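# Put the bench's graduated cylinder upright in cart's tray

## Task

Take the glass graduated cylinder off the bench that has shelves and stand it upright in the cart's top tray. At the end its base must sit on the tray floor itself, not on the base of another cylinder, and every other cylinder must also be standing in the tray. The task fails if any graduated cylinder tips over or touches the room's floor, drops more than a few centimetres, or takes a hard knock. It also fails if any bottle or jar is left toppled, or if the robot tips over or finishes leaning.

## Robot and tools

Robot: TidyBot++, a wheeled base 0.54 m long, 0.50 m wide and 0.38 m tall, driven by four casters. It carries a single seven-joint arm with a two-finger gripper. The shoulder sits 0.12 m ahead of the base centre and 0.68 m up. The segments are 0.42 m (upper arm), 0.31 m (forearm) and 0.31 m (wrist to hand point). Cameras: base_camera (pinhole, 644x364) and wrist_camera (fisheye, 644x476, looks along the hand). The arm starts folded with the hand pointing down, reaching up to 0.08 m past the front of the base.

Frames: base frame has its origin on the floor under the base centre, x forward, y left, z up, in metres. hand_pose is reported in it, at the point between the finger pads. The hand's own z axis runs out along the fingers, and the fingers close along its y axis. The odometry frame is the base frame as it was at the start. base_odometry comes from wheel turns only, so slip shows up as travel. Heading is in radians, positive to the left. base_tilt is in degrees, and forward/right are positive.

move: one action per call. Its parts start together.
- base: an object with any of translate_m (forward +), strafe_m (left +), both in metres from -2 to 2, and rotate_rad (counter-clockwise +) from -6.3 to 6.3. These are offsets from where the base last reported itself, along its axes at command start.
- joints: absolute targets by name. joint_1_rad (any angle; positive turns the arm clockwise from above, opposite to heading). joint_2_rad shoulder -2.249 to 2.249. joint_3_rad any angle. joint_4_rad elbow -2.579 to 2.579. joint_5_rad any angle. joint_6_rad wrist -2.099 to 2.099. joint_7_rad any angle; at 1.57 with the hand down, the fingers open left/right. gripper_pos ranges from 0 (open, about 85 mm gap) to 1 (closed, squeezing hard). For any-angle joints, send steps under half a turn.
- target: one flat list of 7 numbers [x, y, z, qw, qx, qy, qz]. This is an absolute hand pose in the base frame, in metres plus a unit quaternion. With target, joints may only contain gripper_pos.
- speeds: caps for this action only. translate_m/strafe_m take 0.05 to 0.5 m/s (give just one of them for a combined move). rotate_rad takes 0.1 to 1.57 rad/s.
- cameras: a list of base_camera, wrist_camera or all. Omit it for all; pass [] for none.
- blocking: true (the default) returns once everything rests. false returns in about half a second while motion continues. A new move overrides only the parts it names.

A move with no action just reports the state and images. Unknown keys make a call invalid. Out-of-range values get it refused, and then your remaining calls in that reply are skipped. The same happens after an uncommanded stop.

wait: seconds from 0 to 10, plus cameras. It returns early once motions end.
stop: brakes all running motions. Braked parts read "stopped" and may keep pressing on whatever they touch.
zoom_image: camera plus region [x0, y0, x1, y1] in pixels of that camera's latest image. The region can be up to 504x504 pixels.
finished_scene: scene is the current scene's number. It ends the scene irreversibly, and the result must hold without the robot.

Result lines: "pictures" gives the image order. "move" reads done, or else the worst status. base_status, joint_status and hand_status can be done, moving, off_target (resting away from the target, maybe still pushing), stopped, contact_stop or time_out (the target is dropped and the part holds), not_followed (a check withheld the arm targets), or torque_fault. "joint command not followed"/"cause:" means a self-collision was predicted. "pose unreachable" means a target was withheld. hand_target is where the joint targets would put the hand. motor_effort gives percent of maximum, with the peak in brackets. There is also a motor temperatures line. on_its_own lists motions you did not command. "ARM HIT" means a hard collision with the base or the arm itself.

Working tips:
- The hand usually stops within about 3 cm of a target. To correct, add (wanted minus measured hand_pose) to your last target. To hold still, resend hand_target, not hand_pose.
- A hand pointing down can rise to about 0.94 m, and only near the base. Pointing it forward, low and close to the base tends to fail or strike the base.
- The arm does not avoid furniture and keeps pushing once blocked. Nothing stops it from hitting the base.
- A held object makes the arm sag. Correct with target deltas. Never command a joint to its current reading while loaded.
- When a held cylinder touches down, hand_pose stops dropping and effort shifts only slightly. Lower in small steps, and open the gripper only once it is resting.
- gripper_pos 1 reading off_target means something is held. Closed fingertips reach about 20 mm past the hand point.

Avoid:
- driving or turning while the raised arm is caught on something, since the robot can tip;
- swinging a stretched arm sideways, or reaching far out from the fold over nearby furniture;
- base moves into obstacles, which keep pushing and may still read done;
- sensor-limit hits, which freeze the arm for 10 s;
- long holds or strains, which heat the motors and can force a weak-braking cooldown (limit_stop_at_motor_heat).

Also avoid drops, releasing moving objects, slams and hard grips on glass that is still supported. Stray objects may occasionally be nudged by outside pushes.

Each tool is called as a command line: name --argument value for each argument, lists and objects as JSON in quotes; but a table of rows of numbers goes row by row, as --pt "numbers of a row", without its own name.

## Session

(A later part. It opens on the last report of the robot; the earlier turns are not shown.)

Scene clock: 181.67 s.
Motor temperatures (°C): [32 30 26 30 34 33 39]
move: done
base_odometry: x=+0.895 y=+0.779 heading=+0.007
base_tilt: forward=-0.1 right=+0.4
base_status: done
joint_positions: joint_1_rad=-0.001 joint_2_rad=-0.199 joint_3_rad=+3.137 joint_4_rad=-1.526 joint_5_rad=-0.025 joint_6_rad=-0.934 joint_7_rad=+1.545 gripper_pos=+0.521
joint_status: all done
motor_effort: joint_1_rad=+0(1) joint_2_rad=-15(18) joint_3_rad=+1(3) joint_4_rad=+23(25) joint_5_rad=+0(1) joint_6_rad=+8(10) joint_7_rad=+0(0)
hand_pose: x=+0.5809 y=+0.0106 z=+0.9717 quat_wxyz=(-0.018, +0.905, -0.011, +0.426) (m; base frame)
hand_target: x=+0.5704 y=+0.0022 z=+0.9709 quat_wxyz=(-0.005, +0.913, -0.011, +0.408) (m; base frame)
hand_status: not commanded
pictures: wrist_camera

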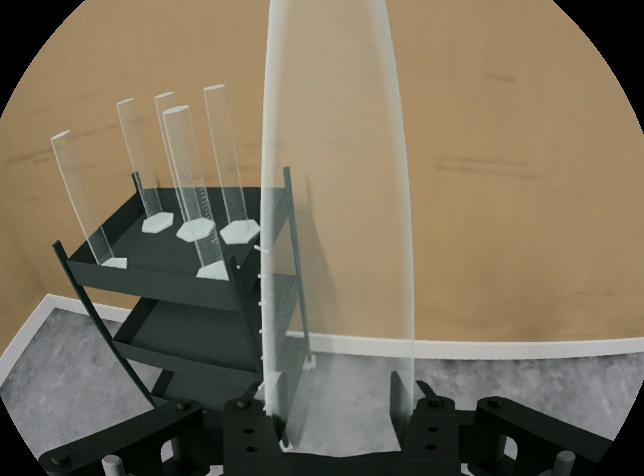

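move --base '{"strafe_m":0.335}' --speeds '{"strafe_m": 0.25}' --cameras '[]'

zoom_image --camera "wrist_camera" --region '[40, 60, 340, 360]'

move --joints '{"joint_2_rad":0.153,"joint_4_rad":-2.0,"joint_6_rad":0.59}' --cameras '["wrist_camera","base_camera"]'

Scene clock: 224.67 s.
Motor temperatures (°C): [32 30 26 30 34 33 39]
move: done
base_odometry: x=+0.893 y=+1.114 heading=+0.007
base_tilt: forward=-0.1 right=+0.3
base_status: done
joint_positions: joint_1_rad=-0.001 joint_2_rad=-0.199 joint_3_rad=+3.137 joint_4_rad=-1.526 joint_5_rad=-0.025 joint_6_rad=-0.936 joint_7_rad=+1.545 gripper_pos=+0.521
joint_status: not commanded
motor_effort: joint_1_rad=+0(2) joint_2_rad=-15(16) joint_3_rad=+1(3) joint_4_rad=+23(24) joint_5_rad=+1(1) joint_6_rad=+8(9) joint_7_rad=+0(0)
hand_pose: x=+0.5805 y=+0.0104 z=+0.9716 quat_wxyz=(-0.018, +0.905, -0.011, +0.425) (m; base frame)
hand_target: x=+0.5704 y=+0.0022 z=+0.9709 quat_wxyz=(-0.005, +0.913, -0.011, +0.408) (m; base frame)
hand_status: not commanded
pictures: none
No camera images: "cameras" was empty.

Scaled by 1.680.

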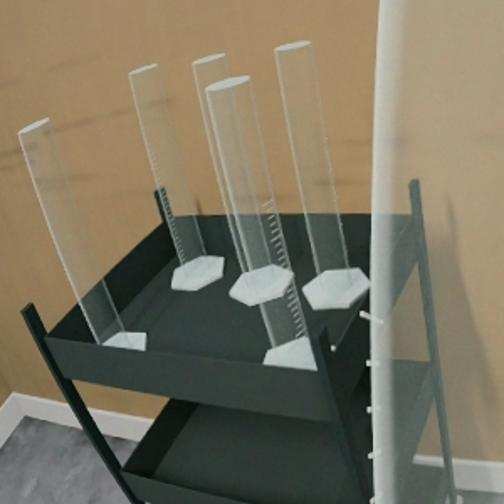

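Scene clock: 227.07 s.
Motor temperatures (°C): [32 30 26 30 34 33 39]
move: off_target
base_odometry: x=+0.893 y=+1.114 heading=+0.007
base_tilt: forward=-0.1 right=+0.3
base_status: not commanded
joint_positions: joint_1_rad=-0.001 joint_2_rad=+0.151 joint_3_rad=+3.137 joint_4_rad=-2.000 joint_5_rad=-0.025 joint_6_rad=+0.483 joint_7_rad=+1.545 gripper_pos=+0.521
joint_status: joint_6_rad off_target (ended at +0.483, target +0.590); the others done
motor_effort: joint_1_rad=-1(1) joint_2_rad=-28(29) joint_3_rad=+1(2) joint_4_rad=+22(25) joint_5_rad=+1(1) joint_6_rad=+10(11) joint_7_rad=+0(0)
hand_pose: x=+0.7550 y=+0.0013 z=+0.8952 quat_wxyz=(-0.014, +0.740, -0.019, +0.672) (m; base frame)
hand_target: x=+0.7570 y=+0.0023 z=+0.9272 quat_wxyz=(-0.010, +0.704, -0.008, +0.710) (m; base frame)
hand_status: not commanded
pictures: base_camera, wrist_camera

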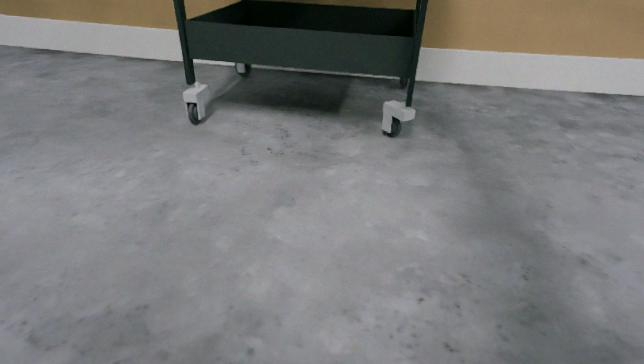

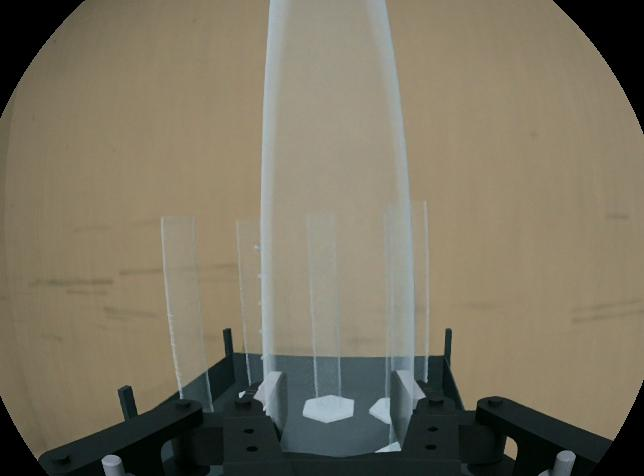

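zoom_image --camera "wrist_camera" --region '[140, 190, 460, 470]'

Scaled by 1.575.

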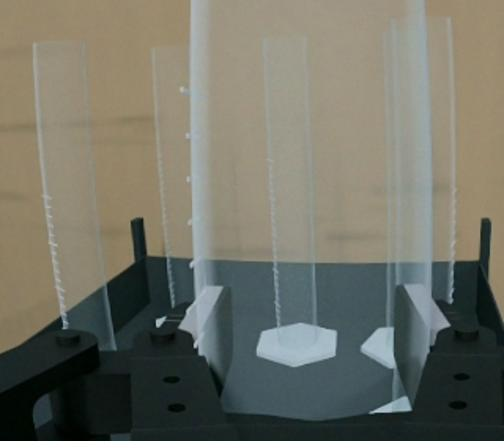

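move --joints '{"joint_6_rad":0.73}' --base '{"strafe_m":0.012}' --cameras '["wrist_camera"]'

Scene clock: 249.73 s.
Motor temperatures (°C): [32 30 26 30 34 34 39]
move: done
base_odometry: x=+0.893 y=+1.126 heading=+0.007
base_tilt: forward=-0.1 right=+0.3
base_status: done
joint_positions: joint_1_rad=-0.004 joint_2_rad=+0.153 joint_3_rad=+3.137 joint_4_rad=-2.006 joint_5_rad=-0.025 joint_6_rad=+0.642 joint_7_rad=+1.545 gripper_pos=+0.521
joint_status: all done
motor_effort: joint_1_rad=-1(3) joint_2_rad=-27(30) joint_3_rad=+1(4) joint_4_rad=+22(24) joint_5_rad=+1(1) joint_6_rad=+10(12) joint_7_rad=+0(0)
hand_pose: x=+0.7555 y=+0.0019 z=+0.9398 quat_wxyz=(-0.015, +0.688, -0.018, +0.726) (m; base frame)
hand_target: x=+0.7536 y=+0.0023 z=+0.9706 quat_wxyz=(-0.010, +0.653, -0.008, +0.757) (m; base frame)
hand_status: not commanded
pictures: wrist_camera

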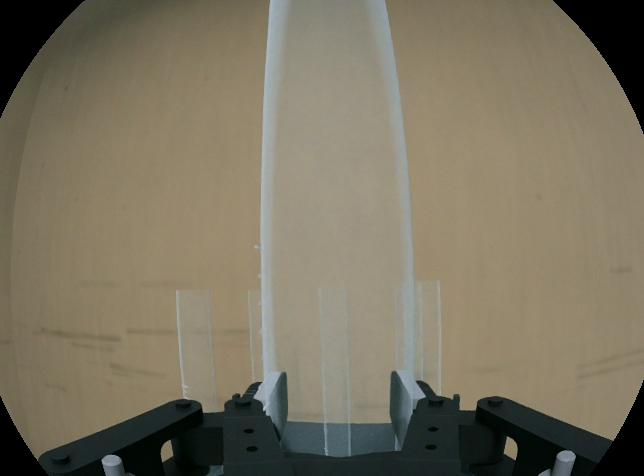

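move --base '{"translate_m":0.2,"strafe_m":0.01}' --speeds '{"translate_m": 0.12}' --cameras '["wrist_camera"]'

Scene clock: 258.83 s.
Motor temperatures (°C): [32 30 26 30 34 34 39]
move: done
base_odometry: x=+1.093 y=+1.138 heading=+0.007
base_tilt: forward=+0.0 right=+0.3
base_status: done
joint_positions: joint_1_rad=-0.004 joint_2_rad=+0.156 joint_3_rad=+3.137 joint_4_rad=-2.006 joint_5_rad=-0.025 joint_6_rad=+0.642 joint_7_rad=+1.545 gripper_pos=+0.521
joint_status: not commanded
motor_effort: joint_1_rad=+0(1) joint_2_rad=-26(30) joint_3_rad=+1(1) joint_4_rad=+22(24) joint_5_rad=+1(2) joint_6_rad=+10(11) joint_7_rad=+0(0)
hand_pose: x=+0.7562 y=+0.0019 z=+0.9378 quat_wxyz=(-0.015, +0.689, -0.018, +0.725) (m; base frame)
hand_target: x=+0.7536 y=+0.0023 z=+0.9706 quat_wxyz=(-0.010, +0.653, -0.008, +0.757) (m; base frame)
hand_status: not commanded
pictures: wrist_camera

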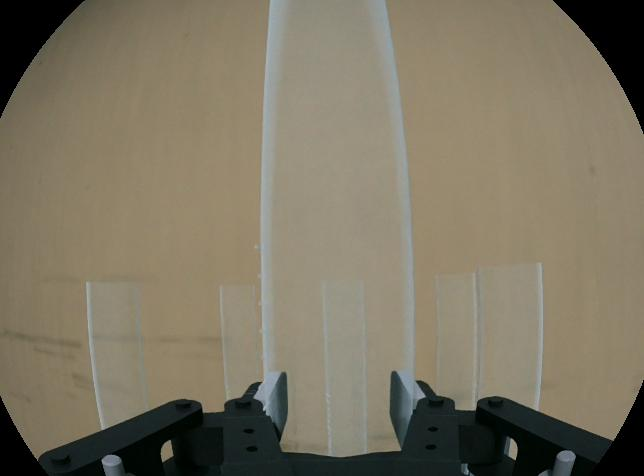

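move --base '{"translate_m":0.095,"strafe_m":0.015}' --speeds '{"translate_m": 0.1}' --cameras '["wrist_camera","base_camera"]'

Scene clock: 270.97 s.
Motor temperatures (°C): [32 30 26 30 34 34 39]
move: done
base_odometry: x=+1.188 y=+1.153 heading=+0.007
base_tilt: forward=+0.0 right=+0.4
base_status: done
joint_positions: joint_1_rad=-0.004 joint_2_rad=+0.158 joint_3_rad=+3.137 joint_4_rad=-2.006 joint_5_rad=-0.025 joint_6_rad=+0.642 joint_7_rad=+1.545 gripper_pos=+0.521
joint_status: not commanded
motor_effort: joint_1_rad=-1(2) joint_2_rad=-27(30) joint_3_rad=+1(2) joint_4_rad=+22(23) joint_5_rad=+0(1) joint_6_rad=+10(11) joint_7_rad=+0(0)
hand_pose: x=+0.7567 y=+0.0019 z=+0.9364 quat_wxyz=(-0.015, +0.690, -0.018, +0.724) (m; base frame)
hand_target: x=+0.7536 y=+0.0023 z=+0.9706 quat_wxyz=(-0.010, +0.653, -0.008, +0.757) (m; base frame)
hand_status: not commanded
pictures: base_camera, wrist_camera

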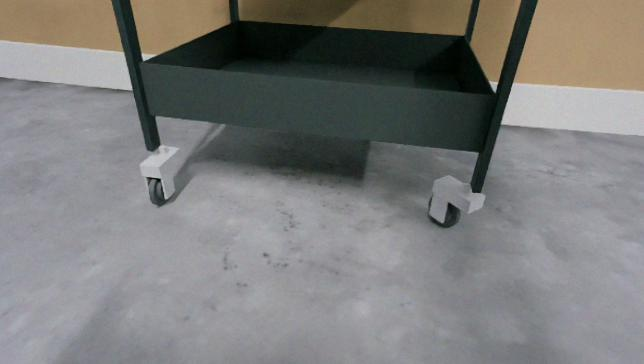

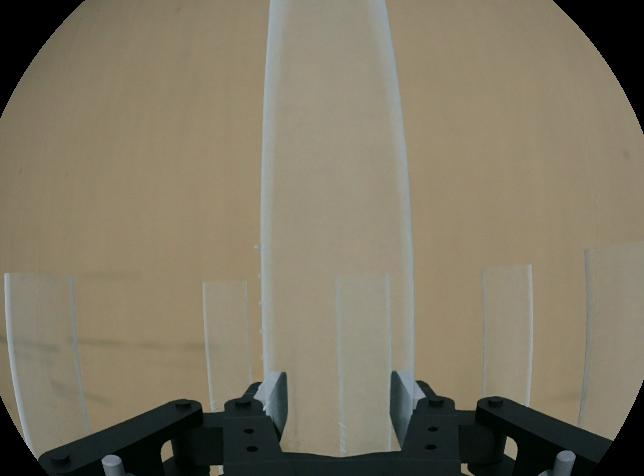

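move --base '{"translate_m":0.035}' --speeds '{"translate_m": 0.1}' --cameras '[]'

zoom_image --camera "wrist_camera" --region '[0, 240, 504, 476]'

Scene clock: 277.80 s.
Motor temperatures (°C): [32 30 26 30 34 34 39]
move: done
base_odometry: x=+1.223 y=+1.154 heading=+0.007
base_tilt: forward=+0.0 right=+0.3
base_status: done
joint_positions: joint_1_rad=-0.003 joint_2_rad=+0.159 joint_3_rad=+3.137 joint_4_rad=-2.007 joint_5_rad=-0.025 joint_6_rad=+0.642 joint_7_rad=+1.545 gripper_pos=+0.521
joint_status: not commanded
motor_effort: joint_1_rad=+0(2) joint_2_rad=-27(30) joint_3_rad=+1(2) joint_4_rad=+22(23) joint_5_rad=+0(1) joint_6_rad=+10(11) joint_7_rad=+0(1)
hand_pose: x=+0.7569 y=+0.0018 z=+0.9358 quat_wxyz=(-0.015, +0.690, -0.018, +0.723) (m; base frame)
hand_target: x=+0.7536 y=+0.0023 z=+0.9706 quat_wxyz=(-0.010, +0.653, -0.008, +0.757) (m; base frame)
hand_status: not commanded
pictures: none
No camera images: "cameras" was empty.

Scaled by 1.000.

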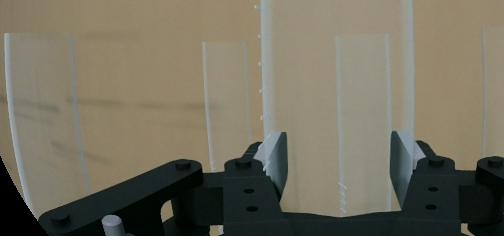

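move --joints '{"joint_2_rad":0.254,"joint_4_rad":-2.088,"joint_6_rad":0.915}' --cameras '["wrist_camera"]'

move --joints '{"joint_2_rad":0.372,"joint_4_rad":-2.169,"joint_6_rad":1.11}' --cameras '["wrist_camera"]'

Scene clock: 285.53 s.
Motor temperatures (°C): [32 30 26 30 34 34 39]
move: off_target
base_odometry: x=+1.223 y=+1.154 heading=+0.007
base_tilt: forward=+0.0 right=+0.3
base_status: not commanded
joint_positions: joint_1_rad=-0.003 joint_2_rad=+0.259 joint_3_rad=+3.137 joint_4_rad=-2.092 joint_5_rad=-0.025 joint_6_rad=+0.813 joint_7_rad=+1.545 gripper_pos=+0.521
joint_status: joint_6_rad off_target (ended at +0.813, target +0.915); the others done
motor_effort: joint_1_rad=+0(1) joint_2_rad=-28(32) joint_3_rad=+1(1) joint_4_rad=+20(22) joint_5_rad=+1(1) joint_6_rad=+11(12) joint_7_rad=+0(0)
hand_pose: x=+0.7612 y=+0.0008 z=+0.8779 quat_wxyz=(-0.012, +0.695, -0.019, +0.719) (m; base frame)
hand_target: x=+0.7582 y=+0.0023 z=+0.9146 quat_wxyz=(-0.010, +0.654, -0.008, +0.756) (m; base frame)
hand_status: not commanded
pictures: wrist_camera

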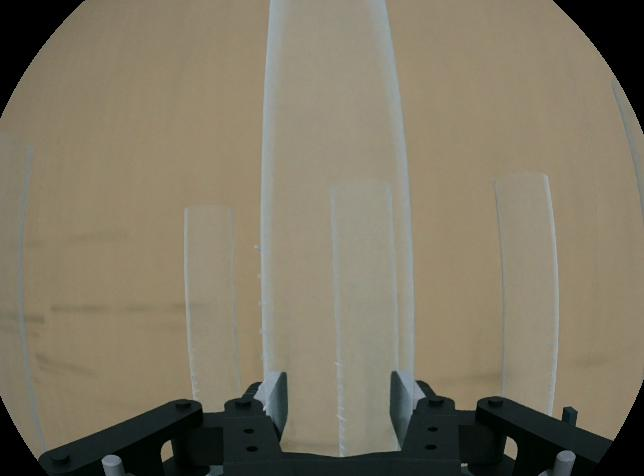

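Scene clock: 286.87 s.
Motor temperatures (°C): [32 30 26 30 34 34 39]
move: off_target
base_odometry: x=+1.223 y=+1.154 heading=+0.007
base_tilt: forward=+0.0 right=+0.3
base_status: not commanded
joint_positions: joint_1_rad=-0.003 joint_2_rad=+0.376 joint_3_rad=+3.137 joint_4_rad=-2.171 joint_5_rad=-0.025 joint_6_rad=+1.005 joint_7_rad=+1.545 gripper_pos=+0.521
joint_status: joint_6_rad off_target (ended at +1.005, target +1.110); the others done
motor_effort: joint_1_rad=-1(1) joint_2_rad=-31(34) joint_3_rad=+1(1) joint_4_rad=+17(20) joint_5_rad=+1(1) joint_6_rad=+10(12) joint_7_rad=+0(0)
hand_pose: x=+0.7608 y=-0.0002 z=+0.8221 quat_wxyz=(-0.010, +0.696, -0.019, +0.717) (m; base frame)
hand_target: x=+0.7578 y=+0.0022 z=+0.8578 quat_wxyz=(-0.010, +0.656, -0.008, +0.755) (m; base frame)
hand_status: not commanded
pictures: wrist_camera

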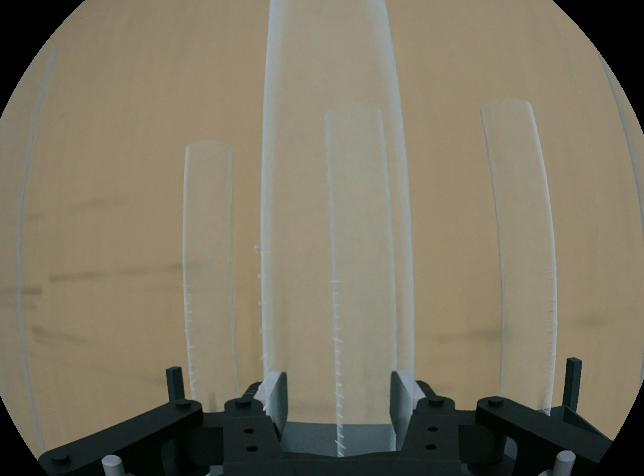

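move --joints '{"joint_2_rad":0.415,"joint_4_rad":-2.188,"joint_6_rad":1.19}' --cameras '["wrist_camera"]'

zoom_image --camera "wrist_camera" --region '[150, 300, 500, 476]'

Scene clock: 291.93 s.
Motor temperatures (°C): [32 30 26 30 34 34 39]
move: off_target
base_odometry: x=+1.223 y=+1.154 heading=+0.007
base_tilt: forward=+0.0 right=+0.4
base_status: not commanded
joint_positions: joint_1_rad=-0.003 joint_2_rad=+0.410 joint_3_rad=+3.137 joint_4_rad=-2.185 joint_5_rad=-0.025 joint_6_rad=+1.091 joint_7_rad=+1.545 gripper_pos=+0.521
joint_status: joint_6_rad off_target (ended at +1.091, target +1.190); the others done
motor_effort: joint_1_rad=+0(1) joint_2_rad=-31(33) joint_3_rad=+0(1) joint_4_rad=+16(18) joint_5_rad=+1(1) joint_6_rad=+10(11) joint_7_rad=+0(0)
hand_pose: x=+0.7607 y=-0.0006 z=+0.8203 quat_wxyz=(-0.010, +0.683, -0.019, +0.730) (m; base frame)
hand_target: x=+0.7573 y=+0.0022 z=+0.8459 quat_wxyz=(-0.010, +0.649, -0.008, +0.761) (m; base frame)
hand_status: not commanded
pictures: wrist_camera

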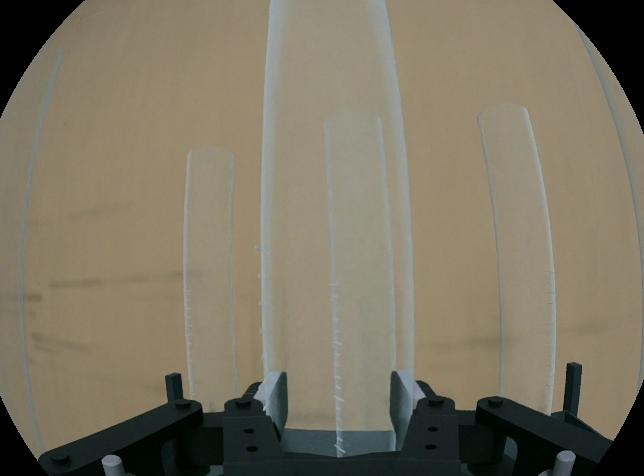

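Scaled by 1.440.

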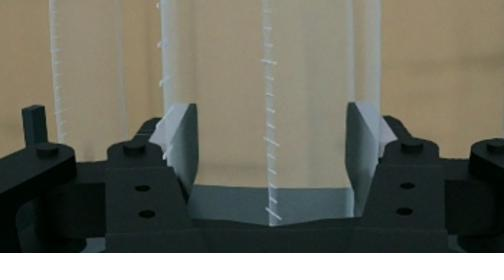

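move --joints '{"joint_2_rad":0.45,"joint_4_rad":-2.205,"joint_6_rad":1.22}' --cameras '["wrist_camera"]'

Scene clock: 296.37 s.
Motor temperatures (°C): [32 30 26 30 34 34 39]
move: done
base_odometry: x=+1.223 y=+1.154 heading=+0.007
base_tilt: forward=+0.0 right=+0.3
base_status: not commanded
joint_positions: joint_1_rad=-0.003 joint_2_rad=+0.431 joint_3_rad=+3.137 joint_4_rad=-2.193 joint_5_rad=-0.025 joint_6_rad=+1.131 joint_7_rad=+1.545 gripper_pos=+0.521
joint_status: all done
motor_effort: joint_1_rad=+0(1) joint_2_rad=-28(31) joint_3_rad=+1(1) joint_4_rad=+15(16) joint_5_rad=+0(1) joint_6_rad=+9(11) joint_7_rad=+0(0)
hand_pose: x=+0.7606 y=-0.0008 z=+0.8153 quat_wxyz=(-0.009, +0.679, -0.018, +0.734) (m; base frame)
hand_target: x=+0.7574 y=+0.0022 z=+0.8250 quat_wxyz=(-0.010, +0.657, -0.008, +0.753) (m; base frame)
hand_status: not commanded
pictures: wrist_camera

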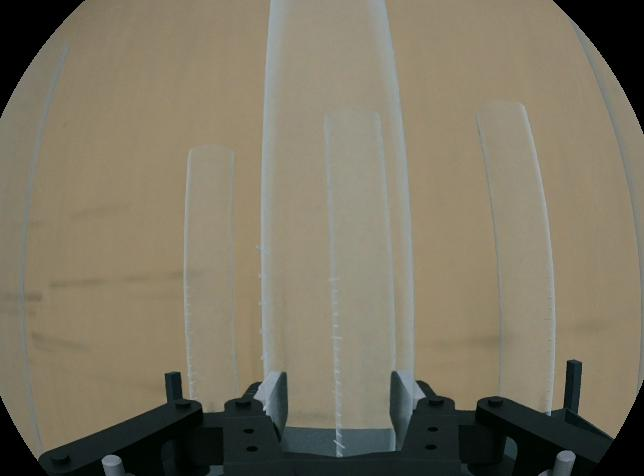

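move --joints '{"joint_6_rad":1.11}' --cameras '[]'

Scene clock: 302.87 s.
Motor temperatures (°C): [32 30 26 30 34 34 39]
move: done
base_odometry: x=+1.223 y=+1.154 heading=+0.007
base_tilt: forward=+0.0 right=+0.3
base_status: not commanded
joint_positions: joint_1_rad=-0.003 joint_2_rad=+0.426 joint_3_rad=+3.137 joint_4_rad=-2.188 joint_5_rad=-0.025 joint_6_rad=+1.109 joint_7_rad=+1.545 gripper_pos=+0.521
joint_status: all done
motor_effort: joint_1_rad=+0(1) joint_2_rad=-27(30) joint_3_rad=+0(1) joint_4_rad=+12(14) joint_5_rad=+1(2) joint_6_rad=+7(9) joint_7_rad=+0(1)
hand_pose: x=+0.7617 y=-0.0007 z=+0.8142 quat_wxyz=(-0.009, +0.683, -0.019, +0.730) (m; base frame)
hand_target: x=+0.7602 y=+0.0022 z=+0.7908 quat_wxyz=(-0.010, +0.698, -0.009, +0.716) (m; base frame)
hand_status: not commanded
pictures: none
No camera images: "cameras" was empty.

move --joints '{"joint_2_rad":0.43,"joint_4_rad":-2.195}' --cameras '[]'

move --joints '{"gripper_pos":0.42}' --cameras '["wrist_camera"]'

Scene clock: 309.97 s.
Motor temperatures (°C): [32 30 26 30 34 34 39]
move: done
base_odometry: x=+1.223 y=+1.154 heading=+0.007
base_tilt: forward=+0.0 right=+0.3
base_status: not commanded
joint_positions: joint_1_rad=-0.003 joint_2_rad=+0.425 joint_3_rad=+3.137 joint_4_rad=-2.188 joint_5_rad=-0.025 joint_6_rad=+1.109 joint_7_rad=+1.545 gripper_pos=+0.521
joint_status: all done
motor_effort: joint_1_rad=+0(1) joint_2_rad=-28(29) joint_3_rad=+0(1) joint_4_rad=+12(14) joint_5_rad=+1(1) joint_6_rad=+8(9) joint_7_rad=+0(1)
hand_pose: x=+0.7616 y=-0.0007 z=+0.8143 quat_wxyz=(-0.009, +0.683, -0.019, +0.730) (m; base frame)
hand_target: x=+0.7605 y=+0.0022 z=+0.8083 quat_wxyz=(-0.010, +0.687, -0.008, +0.726) (m; base frame)
hand_status: not commanded
pictures: none
No camera images: "cameras" was empty.

Scene clock: 310.70 s.
Motor temperatures (°C): [32 30 26 30 34 34 39]
move: done
base_odometry: x=+1.223 y=+1.154 heading=+0.007
base_tilt: forward=+0.0 right=+0.4
base_status: not commanded
joint_positions: joint_1_rad=-0.003 joint_2_rad=+0.425 joint_3_rad=+3.137 joint_4_rad=-2.188 joint_5_rad=-0.025 joint_6_rad=+1.109 joint_7_rad=+1.545 gripper_pos=+0.420
joint_status: all done
motor_effort: joint_1_rad=-1(1) joint_2_rad=-29(30) joint_3_rad=+0(1) joint_4_rad=+14(15) joint_5_rad=+1(1) joint_6_rad=+9(9) joint_7_rad=+0(0)
hand_pose: x=+0.7615 y=-0.0007 z=+0.8143 quat_wxyz=(-0.009, +0.683, -0.019, +0.730) (m; base frame)
hand_target: x=+0.7605 y=+0.0022 z=+0.8083 quat_wxyz=(-0.010, +0.687, -0.008, +0.726) (m; base frame)
hand_status: not commanded
pictures: wrist_camera

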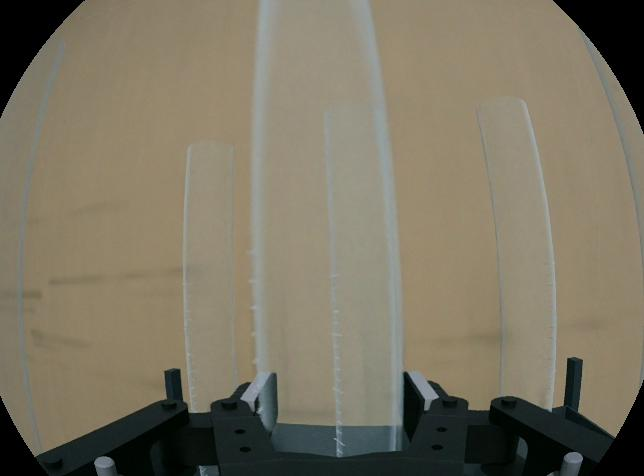

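move --joints '{"gripper_pos":0.2}' --cameras '["wrist_camera"]'

Scene clock: 313.87 s.
Motor temperatures (°C): [32 30 26 30 34 34 39]
move: done
base_odometry: x=+1.223 y=+1.154 heading=+0.007
base_tilt: forward=-0.1 right=+0.3
base_status: not commanded
joint_positions: joint_1_rad=-0.003 joint_2_rad=+0.425 joint_3_rad=+3.137 joint_4_rad=-2.188 joint_5_rad=-0.025 joint_6_rad=+1.109 joint_7_rad=+1.545 gripper_pos=+0.200
joint_status: all done
motor_effort: joint_1_rad=+0(1) joint_2_rad=-29(29) joint_3_rad=+1(1) joint_4_rad=+14(15) joint_5_rad=+1(1) joint_6_rad=+8(9) joint_7_rad=+0(0)
hand_pose: x=+0.7615 y=-0.0007 z=+0.8143 quat_wxyz=(-0.009, +0.683, -0.019, +0.730) (m; base frame)
hand_target: x=+0.7605 y=+0.0022 z=+0.8083 quat_wxyz=(-0.010, +0.687, -0.008, +0.726) (m; base frame)
hand_status: not commanded
pictures: wrist_camera

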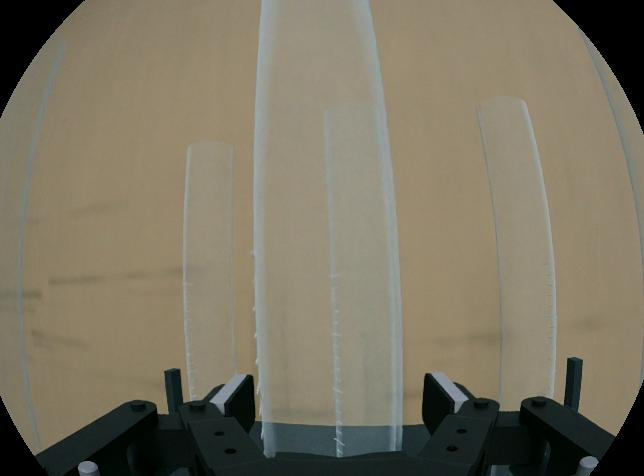

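move --base '{"translate_m":-0.3}' --speeds '{"translate_m": 0.15}' --cameras '["wrist_camera"]'

move --joints '{"joint_2_rad":-0.2,"joint_4_rad":-1.6,"joint_6_rad":-0.65}' --cameras '["wrist_camera"]'

zoom_image --camera "wrist_camera" --region '[140, 100, 500, 400]'

Scene clock: 322.80 s.
Motor temperatures (°C): [32 30 26 30 34 34 39]
move: done
base_odometry: x=+0.923 y=+1.152 heading=+0.007
base_tilt: forward=-0.1 right=+0.3
base_status: done
joint_positions: joint_1_rad=-0.003 joint_2_rad=+0.425 joint_3_rad=+3.137 joint_4_rad=-2.189 joint_5_rad=-0.025 joint_6_rad=+1.109 joint_7_rad=+1.545 gripper_pos=+0.200
joint_status: not commanded
motor_effort: joint_1_rad=-1(2) joint_2_rad=-28(31) joint_3_rad=+0(1) joint_4_rad=+14(15) joint_5_rad=+0(2) joint_6_rad=+8(9) joint_7_rad=+0(0)
hand_pose: x=+0.7614 y=-0.0007 z=+0.8141 quat_wxyz=(-0.009, +0.683, -0.019, +0.730) (m; base frame)
hand_target: x=+0.7605 y=+0.0022 z=+0.8083 quat_wxyz=(-0.010, +0.687, -0.008, +0.726) (m; base frame)
hand_status: not commanded
pictures: wrist_camera

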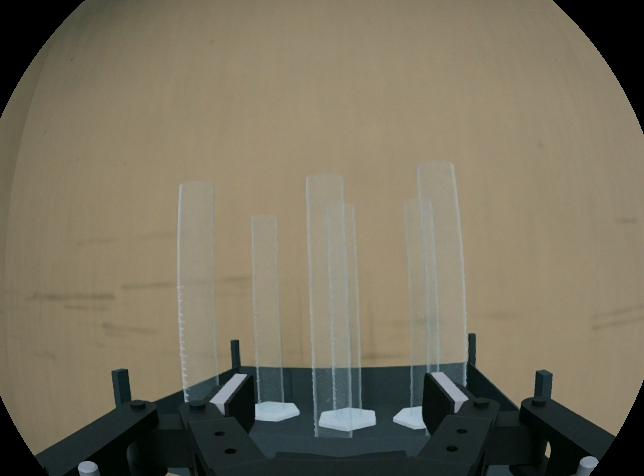

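Scene clock: 325.40 s.
Motor temperatures (°C): [32 30 26 30 34 34 39]
move: done
base_odometry: x=+0.923 y=+1.152 heading=+0.007
base_tilt: forward=-0.1 right=+0.3
base_status: not commanded
joint_positions: joint_1_rad=-0.003 joint_2_rad=-0.203 joint_3_rad=+3.137 joint_4_rad=-1.611 joint_5_rad=-0.025 joint_6_rad=-0.574 joint_7_rad=+1.545 gripper_pos=+0.200
joint_status: all done
motor_effort: joint_1_rad=-1(1) joint_2_rad=-13(32) joint_3_rad=+1(2) joint_4_rad=+22(23) joint_5_rad=+0(1) joint_6_rad=+8(10) joint_7_rad=+0(0)
hand_pose: x=+0.6295 y=+0.0100 z=+1.0205 quat_wxyz=(-0.020, +0.836, -0.012, +0.548) (m; base frame)
hand_target: x=+0.6214 y=+0.0022 z=+1.0041 quat_wxyz=(-0.007, +0.855, -0.010, +0.519) (m; base frame)
hand_status: not commanded
pictures: wrist_camera

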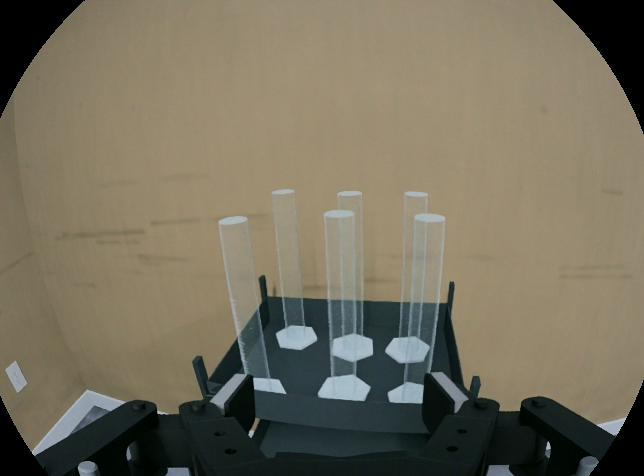

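Scaled by 1.400.

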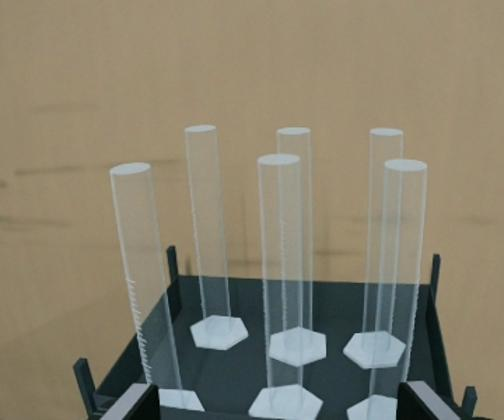

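finished_scene --scene 2

The scene is finished: the task was done.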